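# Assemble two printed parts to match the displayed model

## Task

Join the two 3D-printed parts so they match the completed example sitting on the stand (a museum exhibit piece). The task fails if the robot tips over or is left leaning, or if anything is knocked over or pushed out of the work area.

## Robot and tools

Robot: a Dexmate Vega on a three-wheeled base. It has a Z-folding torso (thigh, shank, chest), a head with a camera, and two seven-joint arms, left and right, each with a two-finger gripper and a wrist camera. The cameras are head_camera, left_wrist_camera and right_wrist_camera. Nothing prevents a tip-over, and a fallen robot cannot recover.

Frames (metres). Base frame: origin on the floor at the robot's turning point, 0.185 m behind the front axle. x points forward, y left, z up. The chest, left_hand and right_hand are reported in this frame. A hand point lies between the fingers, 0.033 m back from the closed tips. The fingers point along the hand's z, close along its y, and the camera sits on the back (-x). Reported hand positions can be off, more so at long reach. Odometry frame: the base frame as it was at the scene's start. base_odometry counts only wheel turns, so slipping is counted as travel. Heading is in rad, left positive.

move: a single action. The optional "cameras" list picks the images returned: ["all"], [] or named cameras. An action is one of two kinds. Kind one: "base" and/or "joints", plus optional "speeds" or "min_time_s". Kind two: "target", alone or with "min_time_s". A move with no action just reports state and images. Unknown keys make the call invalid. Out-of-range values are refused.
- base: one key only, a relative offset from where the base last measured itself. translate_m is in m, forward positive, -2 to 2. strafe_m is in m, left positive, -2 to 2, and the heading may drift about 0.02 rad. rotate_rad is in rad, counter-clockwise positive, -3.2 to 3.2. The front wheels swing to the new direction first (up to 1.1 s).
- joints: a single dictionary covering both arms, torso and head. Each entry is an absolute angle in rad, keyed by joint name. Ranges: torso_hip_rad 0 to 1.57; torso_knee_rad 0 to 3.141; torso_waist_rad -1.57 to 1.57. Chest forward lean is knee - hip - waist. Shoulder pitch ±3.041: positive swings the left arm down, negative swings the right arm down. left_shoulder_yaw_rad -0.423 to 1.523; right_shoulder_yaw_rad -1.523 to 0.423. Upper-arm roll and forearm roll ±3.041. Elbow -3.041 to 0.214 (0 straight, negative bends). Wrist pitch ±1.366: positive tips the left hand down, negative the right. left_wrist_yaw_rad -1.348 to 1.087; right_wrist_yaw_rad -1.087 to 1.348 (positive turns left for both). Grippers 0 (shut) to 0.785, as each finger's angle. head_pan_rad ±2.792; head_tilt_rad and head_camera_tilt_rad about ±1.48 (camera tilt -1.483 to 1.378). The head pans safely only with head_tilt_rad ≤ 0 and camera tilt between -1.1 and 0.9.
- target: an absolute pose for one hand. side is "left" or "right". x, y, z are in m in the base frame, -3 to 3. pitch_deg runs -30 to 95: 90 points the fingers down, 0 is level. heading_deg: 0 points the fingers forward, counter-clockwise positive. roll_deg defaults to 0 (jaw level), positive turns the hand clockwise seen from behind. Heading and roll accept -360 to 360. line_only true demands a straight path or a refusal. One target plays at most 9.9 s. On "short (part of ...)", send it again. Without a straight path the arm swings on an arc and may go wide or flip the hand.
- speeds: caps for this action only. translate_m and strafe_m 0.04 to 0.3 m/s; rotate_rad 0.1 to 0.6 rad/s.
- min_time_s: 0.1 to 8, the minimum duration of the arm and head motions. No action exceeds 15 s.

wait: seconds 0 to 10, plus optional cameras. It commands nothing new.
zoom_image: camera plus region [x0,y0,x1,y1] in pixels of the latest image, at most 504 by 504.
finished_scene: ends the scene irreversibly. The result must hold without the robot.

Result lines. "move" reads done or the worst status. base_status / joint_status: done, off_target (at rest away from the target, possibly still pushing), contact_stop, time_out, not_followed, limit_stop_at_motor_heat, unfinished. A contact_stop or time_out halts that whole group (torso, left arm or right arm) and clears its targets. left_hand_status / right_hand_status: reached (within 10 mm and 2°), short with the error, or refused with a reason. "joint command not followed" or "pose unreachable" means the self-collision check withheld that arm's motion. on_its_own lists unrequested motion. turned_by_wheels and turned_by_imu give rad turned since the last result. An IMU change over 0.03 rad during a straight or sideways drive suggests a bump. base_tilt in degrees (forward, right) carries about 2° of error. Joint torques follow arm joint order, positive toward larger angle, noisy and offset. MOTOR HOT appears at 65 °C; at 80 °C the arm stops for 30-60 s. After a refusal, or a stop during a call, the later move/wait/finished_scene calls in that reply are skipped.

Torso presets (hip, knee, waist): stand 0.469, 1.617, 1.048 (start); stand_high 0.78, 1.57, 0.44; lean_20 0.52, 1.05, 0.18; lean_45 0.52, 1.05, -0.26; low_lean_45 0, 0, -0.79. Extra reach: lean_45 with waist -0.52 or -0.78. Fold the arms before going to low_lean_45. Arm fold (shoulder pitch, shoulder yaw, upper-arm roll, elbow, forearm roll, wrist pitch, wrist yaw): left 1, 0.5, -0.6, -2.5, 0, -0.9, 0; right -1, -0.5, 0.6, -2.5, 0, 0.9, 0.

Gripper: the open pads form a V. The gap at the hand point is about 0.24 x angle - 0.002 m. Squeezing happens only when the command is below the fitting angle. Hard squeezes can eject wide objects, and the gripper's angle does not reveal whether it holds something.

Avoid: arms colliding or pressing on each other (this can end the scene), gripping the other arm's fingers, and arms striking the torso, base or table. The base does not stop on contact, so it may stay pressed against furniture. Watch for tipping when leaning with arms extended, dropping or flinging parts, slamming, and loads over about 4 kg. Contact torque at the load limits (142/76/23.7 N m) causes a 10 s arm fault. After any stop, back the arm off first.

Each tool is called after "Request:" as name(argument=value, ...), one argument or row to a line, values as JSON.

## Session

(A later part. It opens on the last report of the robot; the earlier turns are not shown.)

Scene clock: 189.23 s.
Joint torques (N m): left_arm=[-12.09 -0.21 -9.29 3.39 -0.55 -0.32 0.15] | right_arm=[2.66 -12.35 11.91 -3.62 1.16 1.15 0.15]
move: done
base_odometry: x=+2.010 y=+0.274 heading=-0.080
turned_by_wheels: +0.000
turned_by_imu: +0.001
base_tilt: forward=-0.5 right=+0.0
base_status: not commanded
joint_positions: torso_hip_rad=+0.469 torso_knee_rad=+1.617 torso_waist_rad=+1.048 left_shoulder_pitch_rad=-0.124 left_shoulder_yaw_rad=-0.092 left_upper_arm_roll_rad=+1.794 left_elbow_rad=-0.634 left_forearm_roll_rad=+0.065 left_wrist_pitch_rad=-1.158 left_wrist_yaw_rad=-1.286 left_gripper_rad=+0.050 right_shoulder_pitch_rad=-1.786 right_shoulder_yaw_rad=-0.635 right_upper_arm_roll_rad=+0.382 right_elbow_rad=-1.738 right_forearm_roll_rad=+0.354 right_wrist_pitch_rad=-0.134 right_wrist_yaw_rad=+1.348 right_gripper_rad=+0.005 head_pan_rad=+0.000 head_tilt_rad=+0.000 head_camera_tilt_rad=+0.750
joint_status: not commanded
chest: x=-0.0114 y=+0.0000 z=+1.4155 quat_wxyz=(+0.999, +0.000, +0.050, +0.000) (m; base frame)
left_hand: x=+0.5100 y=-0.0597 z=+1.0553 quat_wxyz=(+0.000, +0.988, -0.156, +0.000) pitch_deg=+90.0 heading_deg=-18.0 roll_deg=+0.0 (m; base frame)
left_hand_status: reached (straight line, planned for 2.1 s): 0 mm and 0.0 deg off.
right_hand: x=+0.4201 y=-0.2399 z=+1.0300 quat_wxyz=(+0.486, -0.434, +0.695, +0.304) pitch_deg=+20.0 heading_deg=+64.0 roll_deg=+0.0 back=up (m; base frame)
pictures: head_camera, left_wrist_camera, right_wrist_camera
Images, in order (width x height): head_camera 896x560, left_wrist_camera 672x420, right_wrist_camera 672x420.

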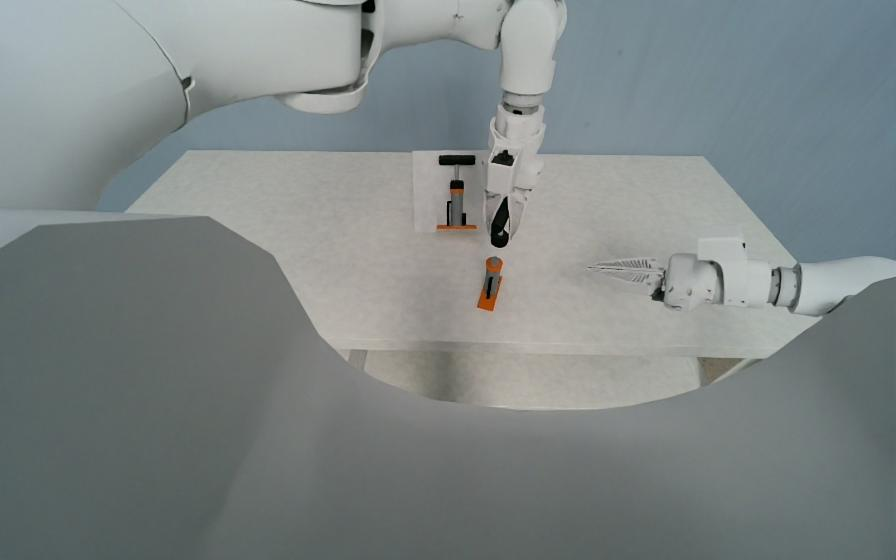

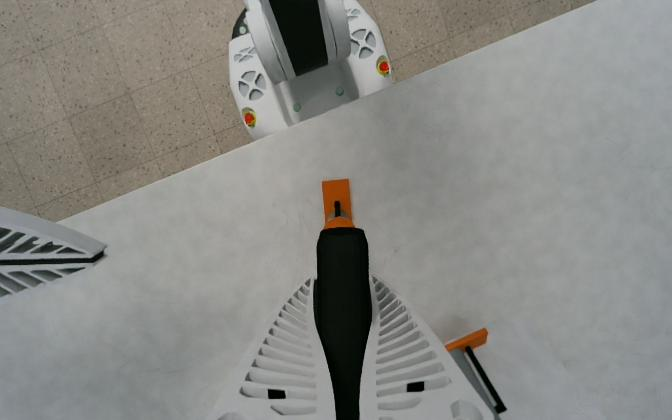

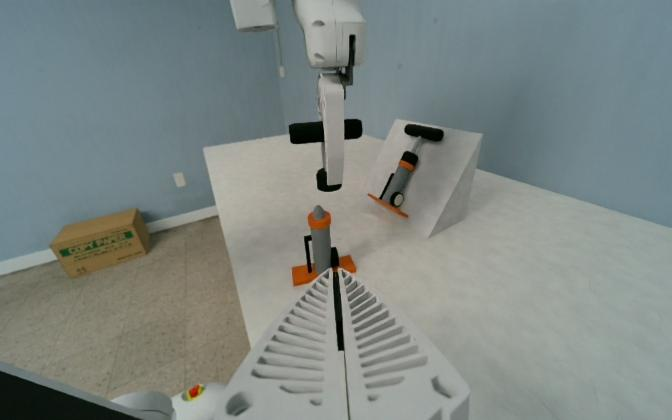

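Request:
move(
  target={"side":"left","x":0.494,"y":-0.053,"z":1.04,"pitch_deg":90,"heading_deg":-18,"line_only":true},
  cameras=["all"],
)

Request:
zoom_image(
  camera="right_wrist_camera",
  region=[240, 60, 400, 300],
)

Request:
zoom_image(
  camera="head_camera",
  region=[430, 180, 560, 320],
)

Request:
zoom_image(
  camera="left_wrist_camera",
  region=[240, 120, 440, 320],
)

Scene clock: 200.03 s.
Joint torques (N m): left_arm=[-16.31 2.72 -6.61 -0.27 -0.46 0.19 0.28] | right_arm=[2.37 -11.03 11.81 -3.67 1.66 0.36 0.49]
move: done
base_odometry: x=+2.010 y=+0.274 heading=-0.080
turned_by_wheels: +0.000
turned_by_imu: +0.001
base_tilt: forward=-0.4 right=+0.0
base_status: not commanded
joint_positions: torso_hip_rad=+0.469 torso_knee_rad=+1.617 torso_waist_rad=+1.048 left_shoulder_pitch_rad=-0.132 left_shoulder_yaw_rad=+0.038 left_upper_arm_roll_rad=+1.808 left_elbow_rad=-0.912 left_forearm_roll_rad=+0.096 left_wrist_pitch_rad=-1.007 left_wrist_yaw_rad=-1.257 left_gripper_rad=+0.050 right_shoulder_pitch_rad=-1.786 right_shoulder_yaw_rad=-0.635 right_upper_arm_roll_rad=+0.382 right_elbow_rad=-1.738 right_forearm_roll_rad=+0.354 right_wrist_pitch_rad=-0.134 right_wrist_yaw_rad=+1.348 right_gripper_rad=+0.005 head_pan_rad=+0.000 head_tilt_rad=+0.000 head_camera_tilt_rad=+0.750
joint_status: not commanded
chest: x=-0.0114 y=+0.0000 z=+1.4155 quat_wxyz=(+0.999, +0.000, +0.050, +0.000) (m; base frame)
left_hand: x=+0.4943 y=-0.0532 z=+1.0402 quat_wxyz=(+0.000, +0.988, -0.156, +0.000) pitch_deg=+90.0 heading_deg=-18.0 roll_deg=+0.0 (m; base frame)
left_hand_status: reached (straight line, planned for 1.2 s): 0 mm and 0.0 deg off.
right_hand: x=+0.4201 y=-0.2399 z=+1.0300 quat_wxyz=(+0.486, -0.434, +0.695, +0.304) pitch_deg=+20.0 heading_deg=+64.0 roll_deg=+0.0 back=up (m; base frame)
pictures: head_camera, left_wrist_camera, right_wrist_camera
Images, in order (width x height): head_camera 896x560, left_wrist_camera 672x420, right_wrist_camera 672x420.

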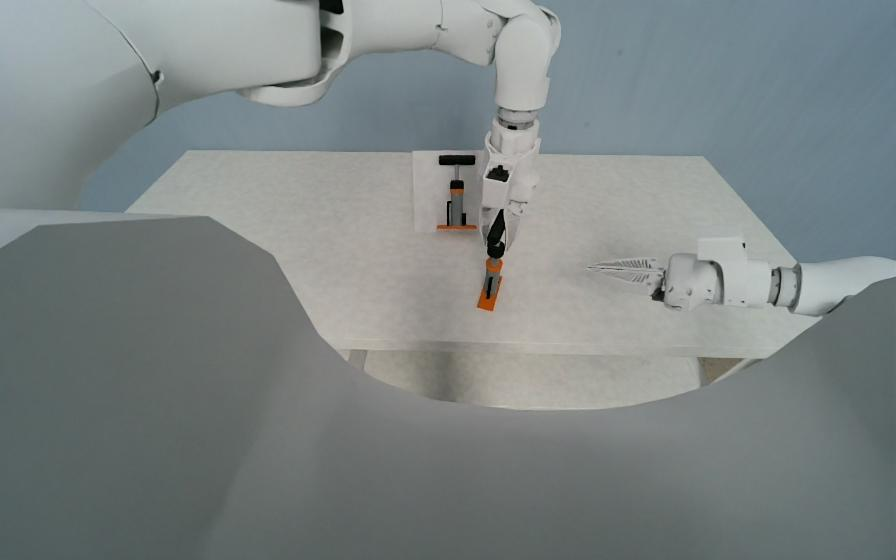

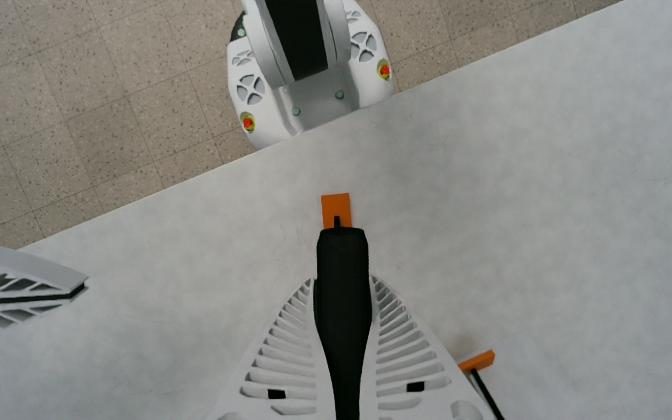

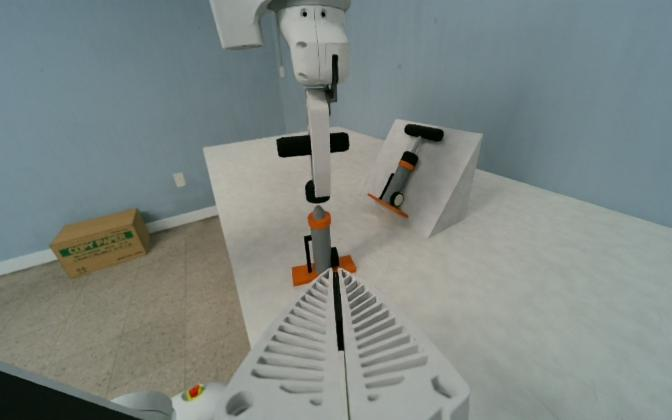

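Scaled by 2.100 from the camera's 672x420 image, which has a finer 960x600 frame.

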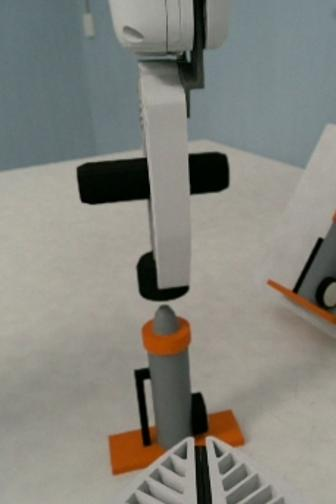

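Scaled by 3.600 from the camera's 896x560 image, which has a finer 960x600 frame.

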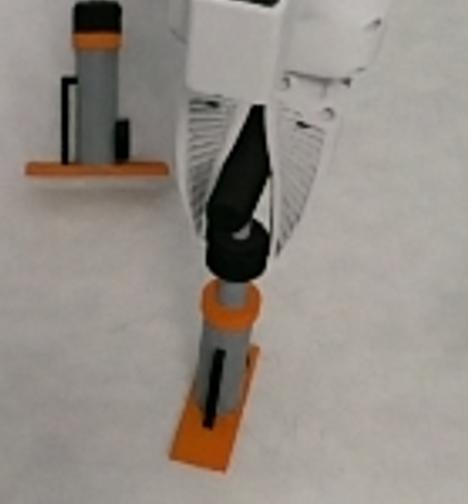

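Scaled by 2.520 from the camera's 672x420 image, which has a finer 960x600 frame.

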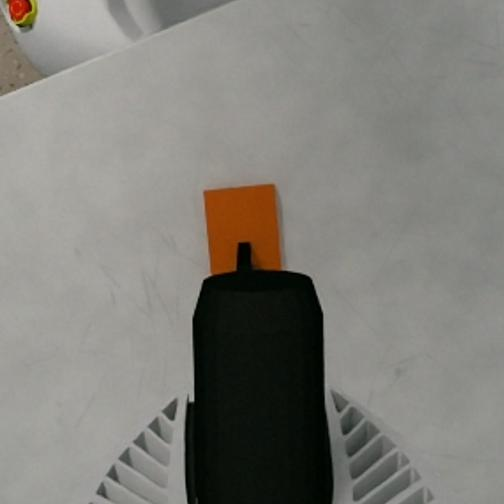

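Request:
move(
  target={"side":"left","x":0.494,"y":-0.054,"z":1.03,"pitch_deg":90,"heading_deg":-13,"line_only":true},
  cameras=["all"],
)

Request:
zoom_image(
  camera="right_wrist_camera",
  region=[240, 60, 400, 300],
)

Request:
zoom_image(
  camera="head_camera",
  region=[430, 180, 560, 320],
)

Request:
zoom_image(
  camera="left_wrist_camera",
  region=[240, 120, 440, 320],
)

Scene clock: 210.00 s.
Joint torques (N m): left_arm=[-11.86 4.36 -6.16 0.41 -0.79 0.4 0.02] | right_arm=[1.86 -11.91 12.14 -2.55 1.8 1.38 0.46]
move: done
base_odometry: x=+2.010 y=+0.274 heading=-0.080
turned_by_wheels: +0.000
turned_by_imu: +0.001
base_tilt: forward=-0.4 right=+0.1
base_status: not commanded
joint_positions: torso_hip_rad=+0.469 torso_knee_rad=+1.617 torso_waist_rad=+1.048 left_shoulder_pitch_rad=-0.121 left_shoulder_yaw_rad=+0.060 left_upper_arm_roll_rad=+1.816 left_elbow_rad=-0.965 left_forearm_roll_rad=+0.080 left_wrist_pitch_rad=-0.892 left_wrist_yaw_rad=-1.268 left_gripper_rad=+0.050 right_shoulder_pitch_rad=-1.786 right_shoulder_yaw_rad=-0.635 right_upper_arm_roll_rad=+0.382 right_elbow_rad=-1.738 right_forearm_roll_rad=+0.354 right_wrist_pitch_rad=-0.134 right_wrist_yaw_rad=+1.348 right_gripper_rad=+0.005 head_pan_rad=+0.000 head_tilt_rad=+0.000 head_camera_tilt_rad=+0.750
joint_status: not commanded
chest: x=-0.0114 y=+0.0000 z=+1.4155 quat_wxyz=(+0.999, +0.000, +0.050, +0.000) (m; base frame)
left_hand: x=+0.4941 y=-0.0541 z=+1.0305 quat_wxyz=(+0.000, +0.993, -0.115, +0.000) pitch_deg=+90.0 heading_deg=-13.2 roll_deg=+0.0 (m; base frame)
left_hand_status: reached (straight line, planned for 0.7 s): 1 mm and 0.2 deg off.
right_hand: x=+0.4201 y=-0.2399 z=+1.0300 quat_wxyz=(+0.486, -0.434, +0.695, +0.304) pitch_deg=+20.0 heading_deg=+64.0 roll_deg=+0.0 back=up (m; base frame)
pictures: head_camera, left_wrist_camera, right_wrist_camera
Images, in order (width x height): head_camera 896x560, left_wrist_camera 672x420, right_wrist_camera 672x420.

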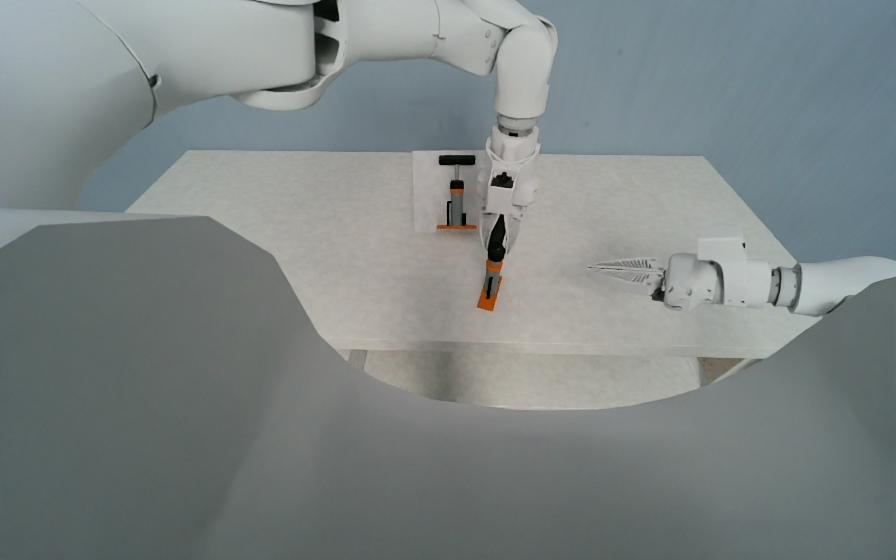

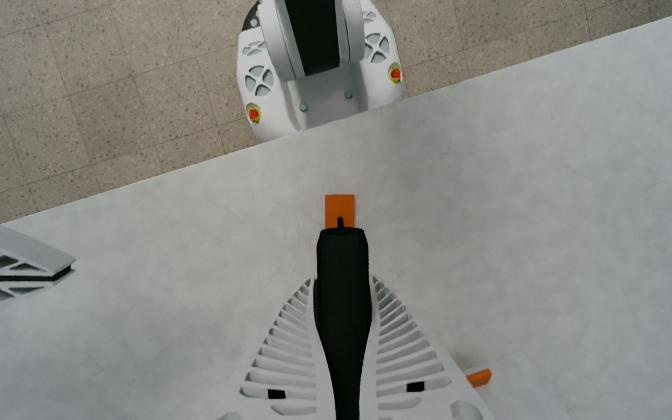

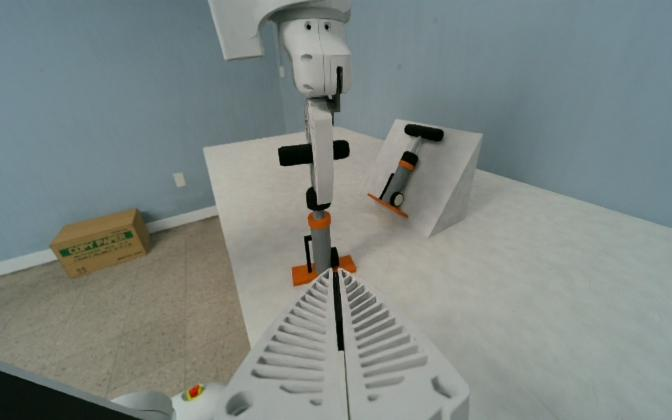

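Scaled by 2.100 from the camera's 672x420 image, which has a finer 960x600 frame.

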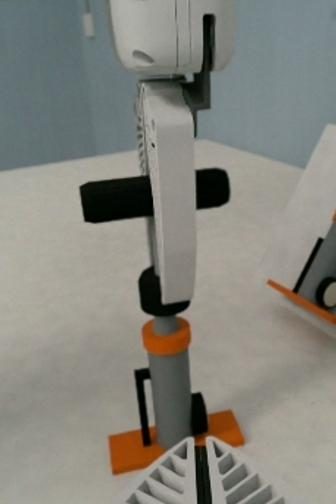

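Scaled by 3.600 from the camera's 896x560 image, which has a finer 960x600 frame.

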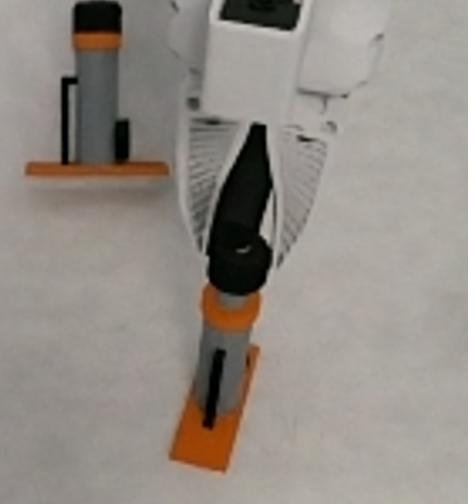

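Scaled by 2.520 from the camera's 672x420 image, which has a finer 960x600 frame.

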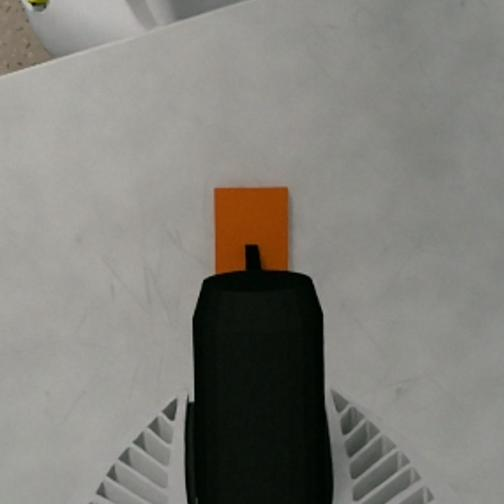

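Request:
move(
  target={"side":"left","x":0.494,"y":-0.052,"z":1.012,"pitch_deg":90,"heading_deg":-13,"line_only":true},
  min_time_s=1.5,
  cameras=["all"],
)

Request:
zoom_image(
  camera="right_wrist_camera",
  region=[240, 60, 400, 300],
)

Request:
zoom_image(
  camera="head_camera",
  region=[430, 180, 560, 320],
)

Scene clock: 216.57 s.
Joint torques (N m): left_arm=[-10.88 -0.98 -6.53 2.42 -0.4 -0.77 0.27] | right_arm=[1.18 -10.98 11.87 -3.83 1.72 1.2 0.44]
move: done
base_odometry: x=+2.010 y=+0.274 heading=-0.080
turned_by_wheels: +0.000
turned_by_imu: +0.001
base_tilt: forward=-0.5 right=+0.0
base_status: not commanded
joint_positions: torso_hip_rad=+0.469 torso_knee_rad=+1.617 torso_waist_rad=+1.048 left_shoulder_pitch_rad=-0.096 left_shoulder_yaw_rad=+0.058 left_upper_arm_roll_rad=+1.825 left_elbow_rad=-0.957 left_forearm_roll_rad=+0.119 left_wrist_pitch_rad=-0.886 left_wrist_yaw_rad=-1.236 left_gripper_rad=+0.050 right_shoulder_pitch_rad=-1.786 right_shoulder_yaw_rad=-0.635 right_upper_arm_roll_rad=+0.382 right_elbow_rad=-1.738 right_forearm_roll_rad=+0.354 right_wrist_pitch_rad=-0.134 right_wrist_yaw_rad=+1.348 right_gripper_rad=+0.005 head_pan_rad=+0.000 head_tilt_rad=+0.000 head_camera_tilt_rad=+0.750
joint_status: not commanded
chest: x=-0.0114 y=+0.0000 z=+1.4155 quat_wxyz=(+0.999, +0.000, +0.050, +0.000) (m; base frame)
left_hand: x=+0.4941 y=-0.0522 z=+1.0137 quat_wxyz=(+0.000, +0.994, -0.113, +0.000) pitch_deg=+90.0 heading_deg=-13.0 roll_deg=+0.0 (m; base frame)
left_hand_status: reached (straight line, planned for 1.5 s): 2 mm and 0.0 deg off.
right_hand: x=+0.4201 y=-0.2399 z=+1.0300 quat_wxyz=(+0.486, -0.434, +0.695, +0.304) pitch_deg=+20.0 heading_deg=+64.0 roll_deg=+0.0 back=up (m; base frame)
pictures: head_camera, left_wrist_camera, right_wrist_camera
Images, in order (width x height): head_camera 896x560, left_wrist_camera 672x420, right_wrist_camera 672x420.

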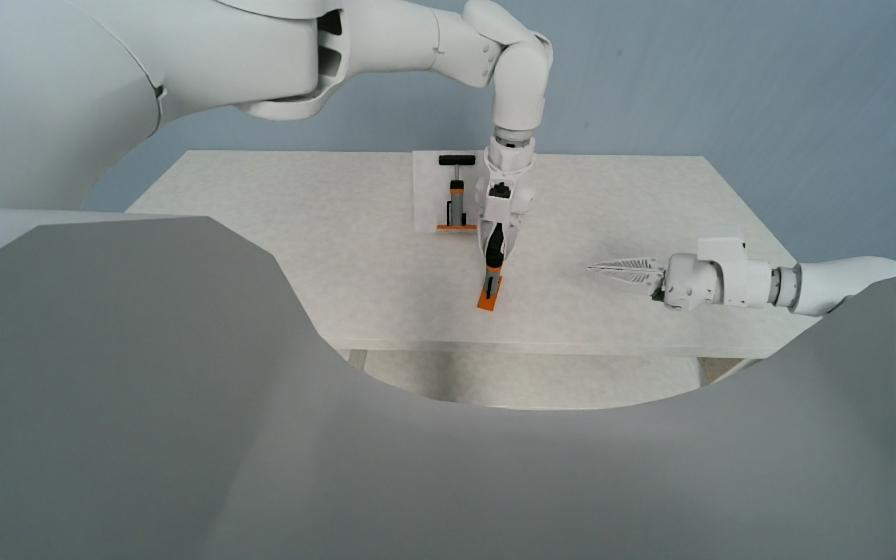

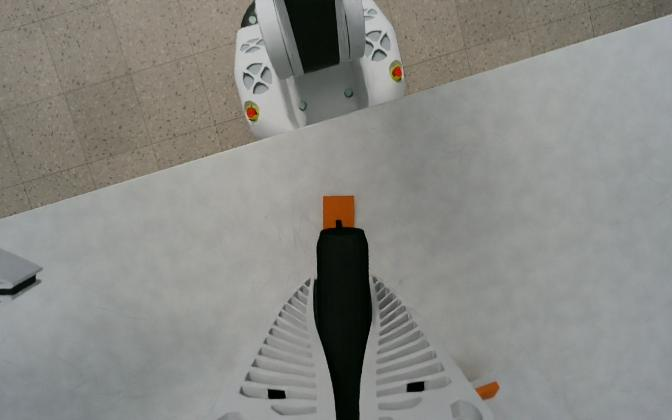

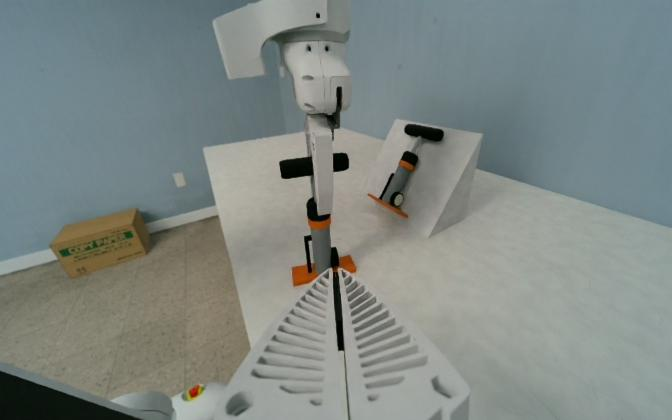

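Scaled by 2.100 from the camera's 672x420 image, which has a finer 960x600 frame.

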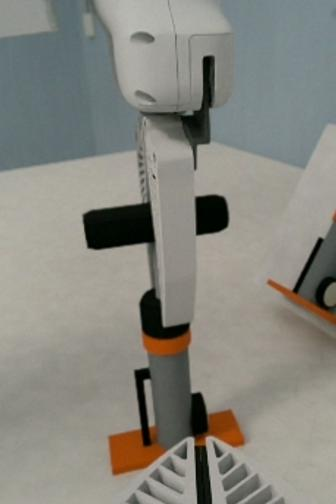

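Scaled by 3.600 from the camera's 896x560 image, which has a finer 960x600 frame.

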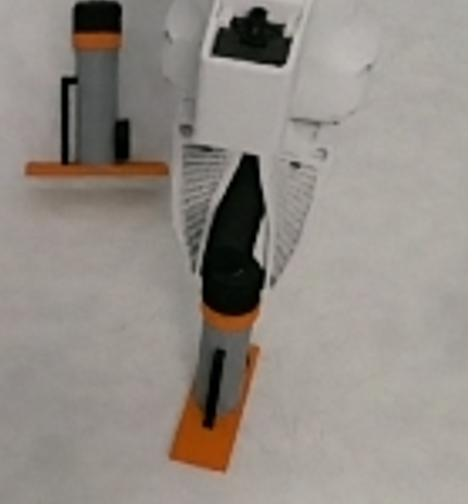

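Request:
move(
  target={"side":"left","x":0.494,"y":-0.052,"z":1.0,"pitch_deg":90,"heading_deg":-13,"line_only":true},
  min_time_s=1.5,
  cameras=["all"],
)

Request:
zoom_image(
  camera="right_wrist_camera",
  region=[240, 60, 400, 300],
)

Request:
zoom_image(
  camera="head_camera",
  region=[430, 180, 560, 320],
)

Scene clock: 221.03 s.
Joint torques (N m): left_arm=[6.32 -2.15 9.89 -0.32 0.66 0.12 1.41] | right_arm=[0.62 -11.81 12.52 -4.25 1.35 0.78 0.18]
move: done
base_odometry: x=+2.010 y=+0.274 heading=-0.079
turned_by_wheels: +0.000
turned_by_imu: +0.001
base_tilt: forward=-0.5 right=+0.1
base_status: not commanded
joint_positions: torso_hip_rad=+0.469 torso_knee_rad=+1.617 torso_waist_rad=+1.048 left_shoulder_pitch_rad=-0.077 left_shoulder_yaw_rad=+0.050 left_upper_arm_roll_rad=+1.829 left_elbow_rad=-0.940 left_forearm_roll_rad=+0.147 left_wrist_pitch_rad=-0.888 left_wrist_yaw_rad=-1.211 left_gripper_rad=+0.050 right_shoulder_pitch_rad=-1.786 right_shoulder_yaw_rad=-0.635 right_upper_arm_roll_rad=+0.382 right_elbow_rad=-1.738 right_forearm_roll_rad=+0.354 right_wrist_pitch_rad=-0.134 right_wrist_yaw_rad=+1.348 right_gripper_rad=+0.005 head_pan_rad=+0.000 head_tilt_rad=+0.000 head_camera_tilt_rad=+0.750
joint_status: not commanded
chest: x=-0.0118 y=+0.0000 z=+1.4155 quat_wxyz=(+0.999, +0.000, +0.050, +0.000) (m; base frame)
left_hand: x=+0.4944 y=-0.0525 z=+1.0026 quat_wxyz=(+0.001, +0.994, -0.113, +0.001) pitch_deg=+89.9 heading_deg=-13.0 roll_deg=+0.0 (m; base frame)
left_hand_status: reached (straight line, planned for 1.5 s): 3 mm and 0.1 deg off.
right_hand: x=+0.4199 y=-0.2399 z=+1.0302 quat_wxyz=(+0.487, -0.434, +0.695, +0.304) pitch_deg=+20.0 heading_deg=+64.0 roll_deg=+0.0 back=up (m; base frame)
pictures: head_camera, left_wrist_camera, right_wrist_camera
Images, in order (width x height): head_camera 896x560, left_wrist_camera 672x420, right_wrist_camera 672x420.

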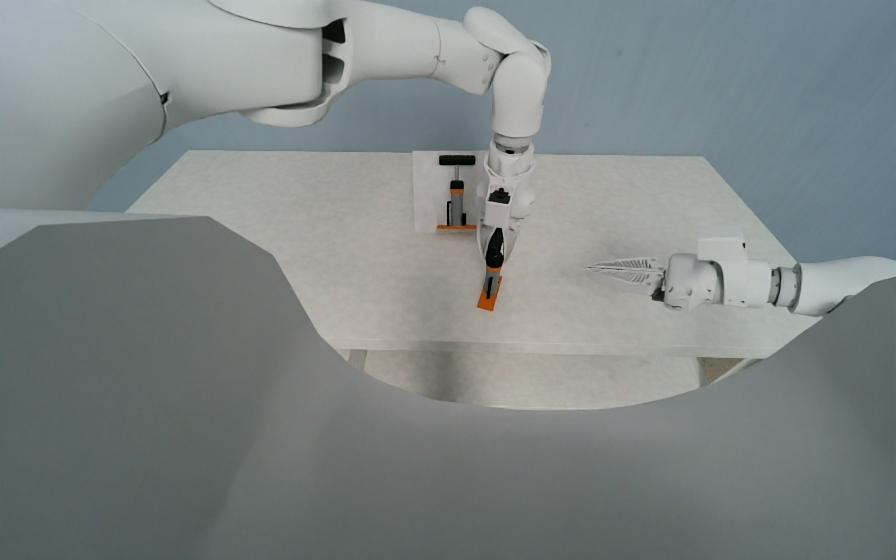

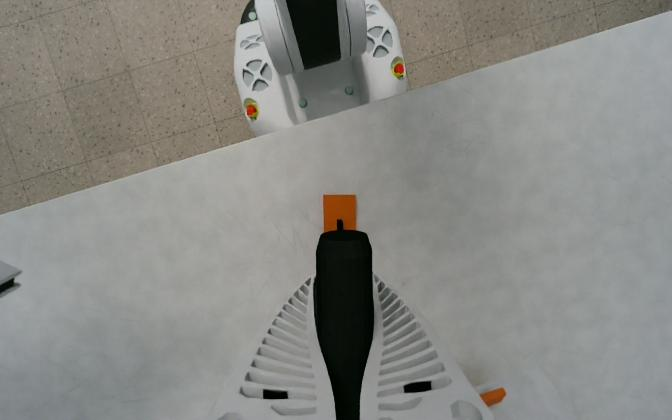

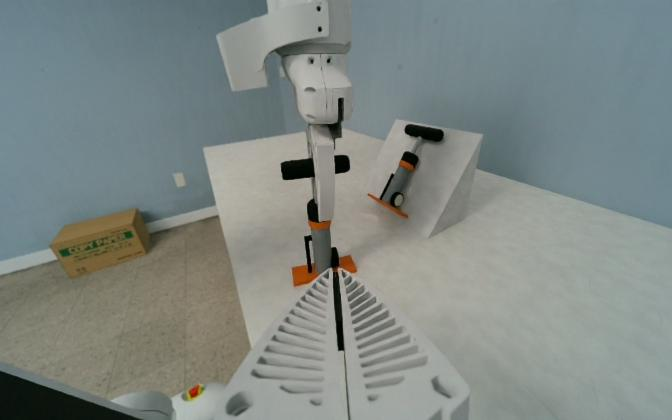

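Scaled by 2.100 from the camera's 672x420 image, which has a finer 960x600 frame.

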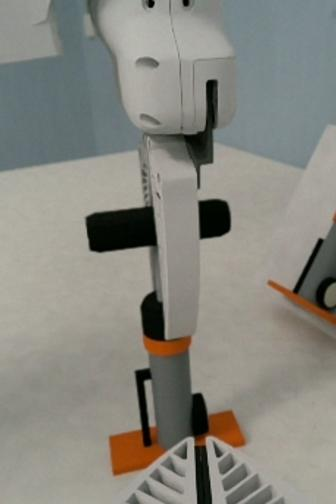

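Scaled by 3.600 from the camera's 896x560 image, which has a finer 960x600 frame.

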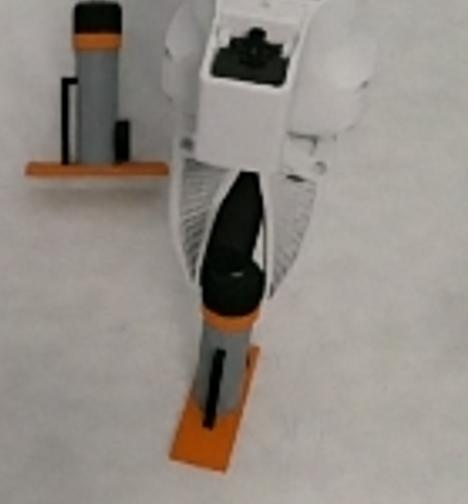

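Request:
move(
  joints={"left_gripper_rad":0.45},
  min_time_s=2,
)

Request:
move(
  target={"side":"left","x":0.494,"y":-0.052,"z":1.12,"pitch_deg":90,"heading_deg":-13,"line_only":true},
  cameras=["all"],
)

Request:
zoom_image(
  camera="right_wrist_camera",
  region=[240, 60, 400, 300],
)

Request:
zoom_image(
  camera="head_camera",
  region=[430, 180, 560, 320],
)

Scene clock: 226.40 s.
Joint torques (N m): left_arm=[-11.1 -0.65 -6.32 -0.92 -0.5 -0.41 0.18] | right_arm=[2.8 -10.56 12.51 -3.99 1.66 1.64 0.42]
move: done
base_odometry: x=+2.010 y=+0.274 heading=-0.079
turned_by_wheels: +0.000
turned_by_imu: +0.001
base_tilt: forward=-0.4 right=+0.0
base_status: not commanded
joint_positions: torso_hip_rad=+0.469 torso_knee_rad=+1.617 torso_waist_rad=+1.048 left_shoulder_pitch_rad=-0.074 left_shoulder_yaw_rad=+0.049 left_upper_arm_roll_rad=+1.831 left_elbow_rad=-0.938 left_forearm_roll_rad=+0.150 left_wrist_pitch_rad=-0.888 left_wrist_yaw_rad=-1.208 left_gripper_rad=+0.450 right_shoulder_pitch_rad=-1.786 right_shoulder_yaw_rad=-0.635 right_upper_arm_roll_rad=+0.382 right_elbow_rad=-1.738 right_forearm_roll_rad=+0.354 right_wrist_pitch_rad=-0.134 right_wrist_yaw_rad=+1.348 right_gripper_rad=+0.005 head_pan_rad=+0.000 head_tilt_rad=+0.000 head_camera_tilt_rad=+0.750
joint_status: all done
chest: x=-0.0114 y=+0.0000 z=+1.4155 quat_wxyz=(+0.999, +0.000, +0.050, +0.000) (m; base frame)
left_hand: x=+0.4941 y=-0.0520 z=+1.0002 quat_wxyz=(+0.000, +0.994, -0.113, +0.000) pitch_deg=+90.0 heading_deg=-13.0 roll_deg=+0.0 (m; base frame)
right_hand: x=+0.4201 y=-0.2399 z=+1.0300 quat_wxyz=(+0.486, -0.434, +0.695, +0.304) pitch_deg=+20.0 heading_deg=+64.0 roll_deg=+0.0 back=up (m; base frame)
pictures: none

Scene clock: 229.23 s.
Joint torques (N m): left_arm=[-15.48 1.09 -6.52 1.82 -0.47 0.37 -0.13] | right_arm=[1.64 -9.1 11.33 -3.01 1.54 0.54 0.48]
move: done
base_odometry: x=+2.010 y=+0.274 heading=-0.079
turned_by_wheels: +0.000
turned_by_imu: +0.001
base_tilt: forward=-0.5 right=+0.1
base_status: not commanded
joint_positions: torso_hip_rad=+0.469 torso_knee_rad=+1.617 torso_waist_rad=+1.048 left_shoulder_pitch_rad=-0.327 left_shoulder_yaw_rad=+0.063 left_upper_arm_roll_rad=+1.907 left_elbow_rad=-0.989 left_forearm_roll_rad=-0.189 left_wrist_pitch_rad=-0.922 left_wrist_yaw_rad=-1.347 left_gripper_rad=+0.450 right_shoulder_pitch_rad=-1.786 right_shoulder_yaw_rad=-0.635 right_upper_arm_roll_rad=+0.382 right_elbow_rad=-1.738 right_forearm_roll_rad=+0.354 right_wrist_pitch_rad=-0.134 right_wrist_yaw_rad=+1.348 right_gripper_rad=+0.005 head_pan_rad=+0.000 head_tilt_rad=+0.000 head_camera_tilt_rad=+0.750
joint_status: not commanded
chest: x=-0.0114 y=+0.0000 z=+1.4155 quat_wxyz=(+0.999, +0.000, +0.050, +0.000) (m; base frame)
left_hand: x=+0.4941 y=-0.0521 z=+1.1185 quat_wxyz=(+0.000, +0.994, -0.113, +0.000) pitch_deg=+90.0 heading_deg=-13.0 roll_deg=+0.0 (m; base frame)
left_hand_status: reached (straight line, planned for 1.4 s): 2 mm and 0.0 deg off.
right_hand: x=+0.4201 y=-0.2399 z=+1.0300 quat_wxyz=(+0.486, -0.434, +0.695, +0.304) pitch_deg=+20.0 heading_deg=+64.0 roll_deg=+0.0 back=up (m; base frame)
pictures: head_camera, left_wrist_camera, right_wrist_camera
Images, in order (width x height): head_camera 896x560, left_wrist_camera 672x420, right_wrist_camera 672x420.

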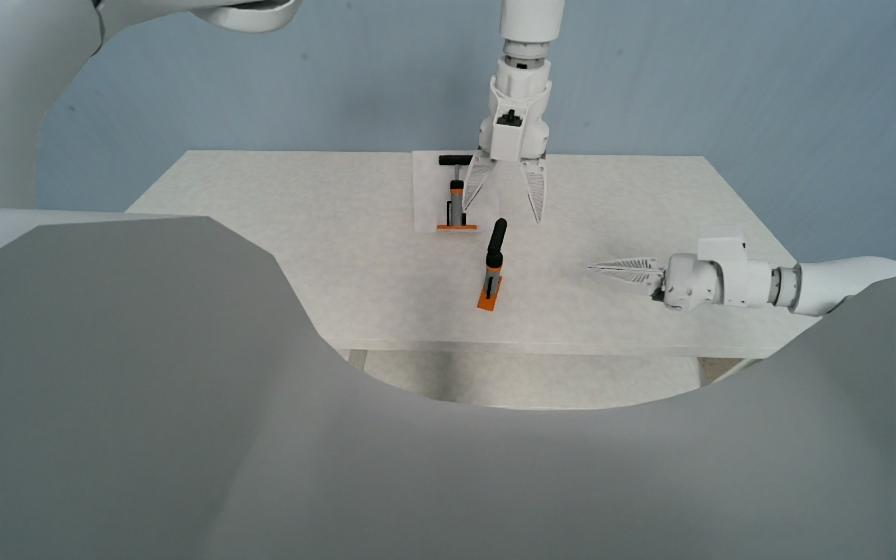

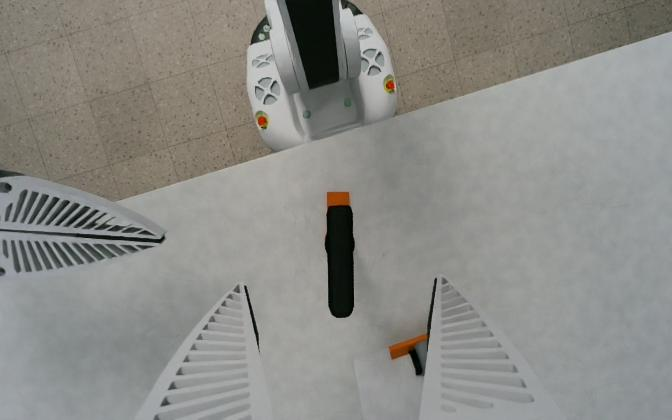

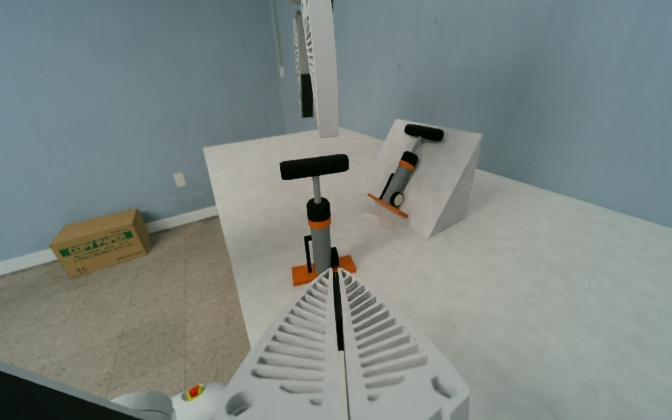

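Scaled by 2.100 from the camera's 672x420 image, which has a finer 960x600 frame.

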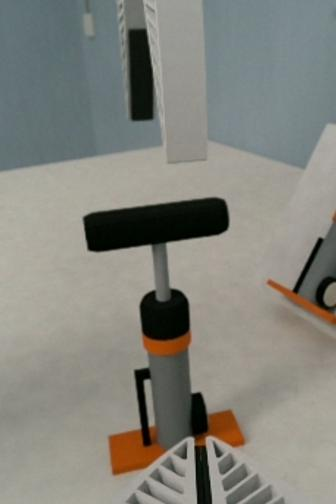

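Scaled by 3.600 from the camera's 896x560 image, which has a finer 960x600 frame.

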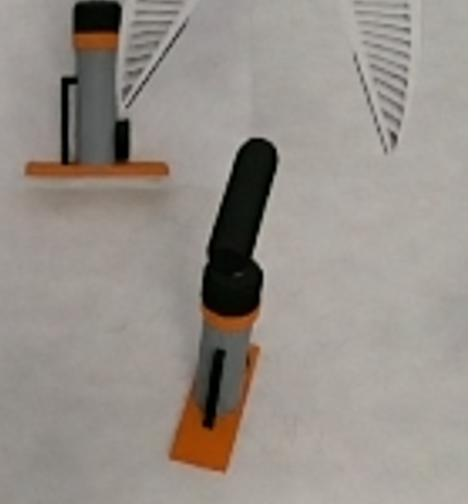

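Request:
finished_scene(
)

The scene is finished: the task was done.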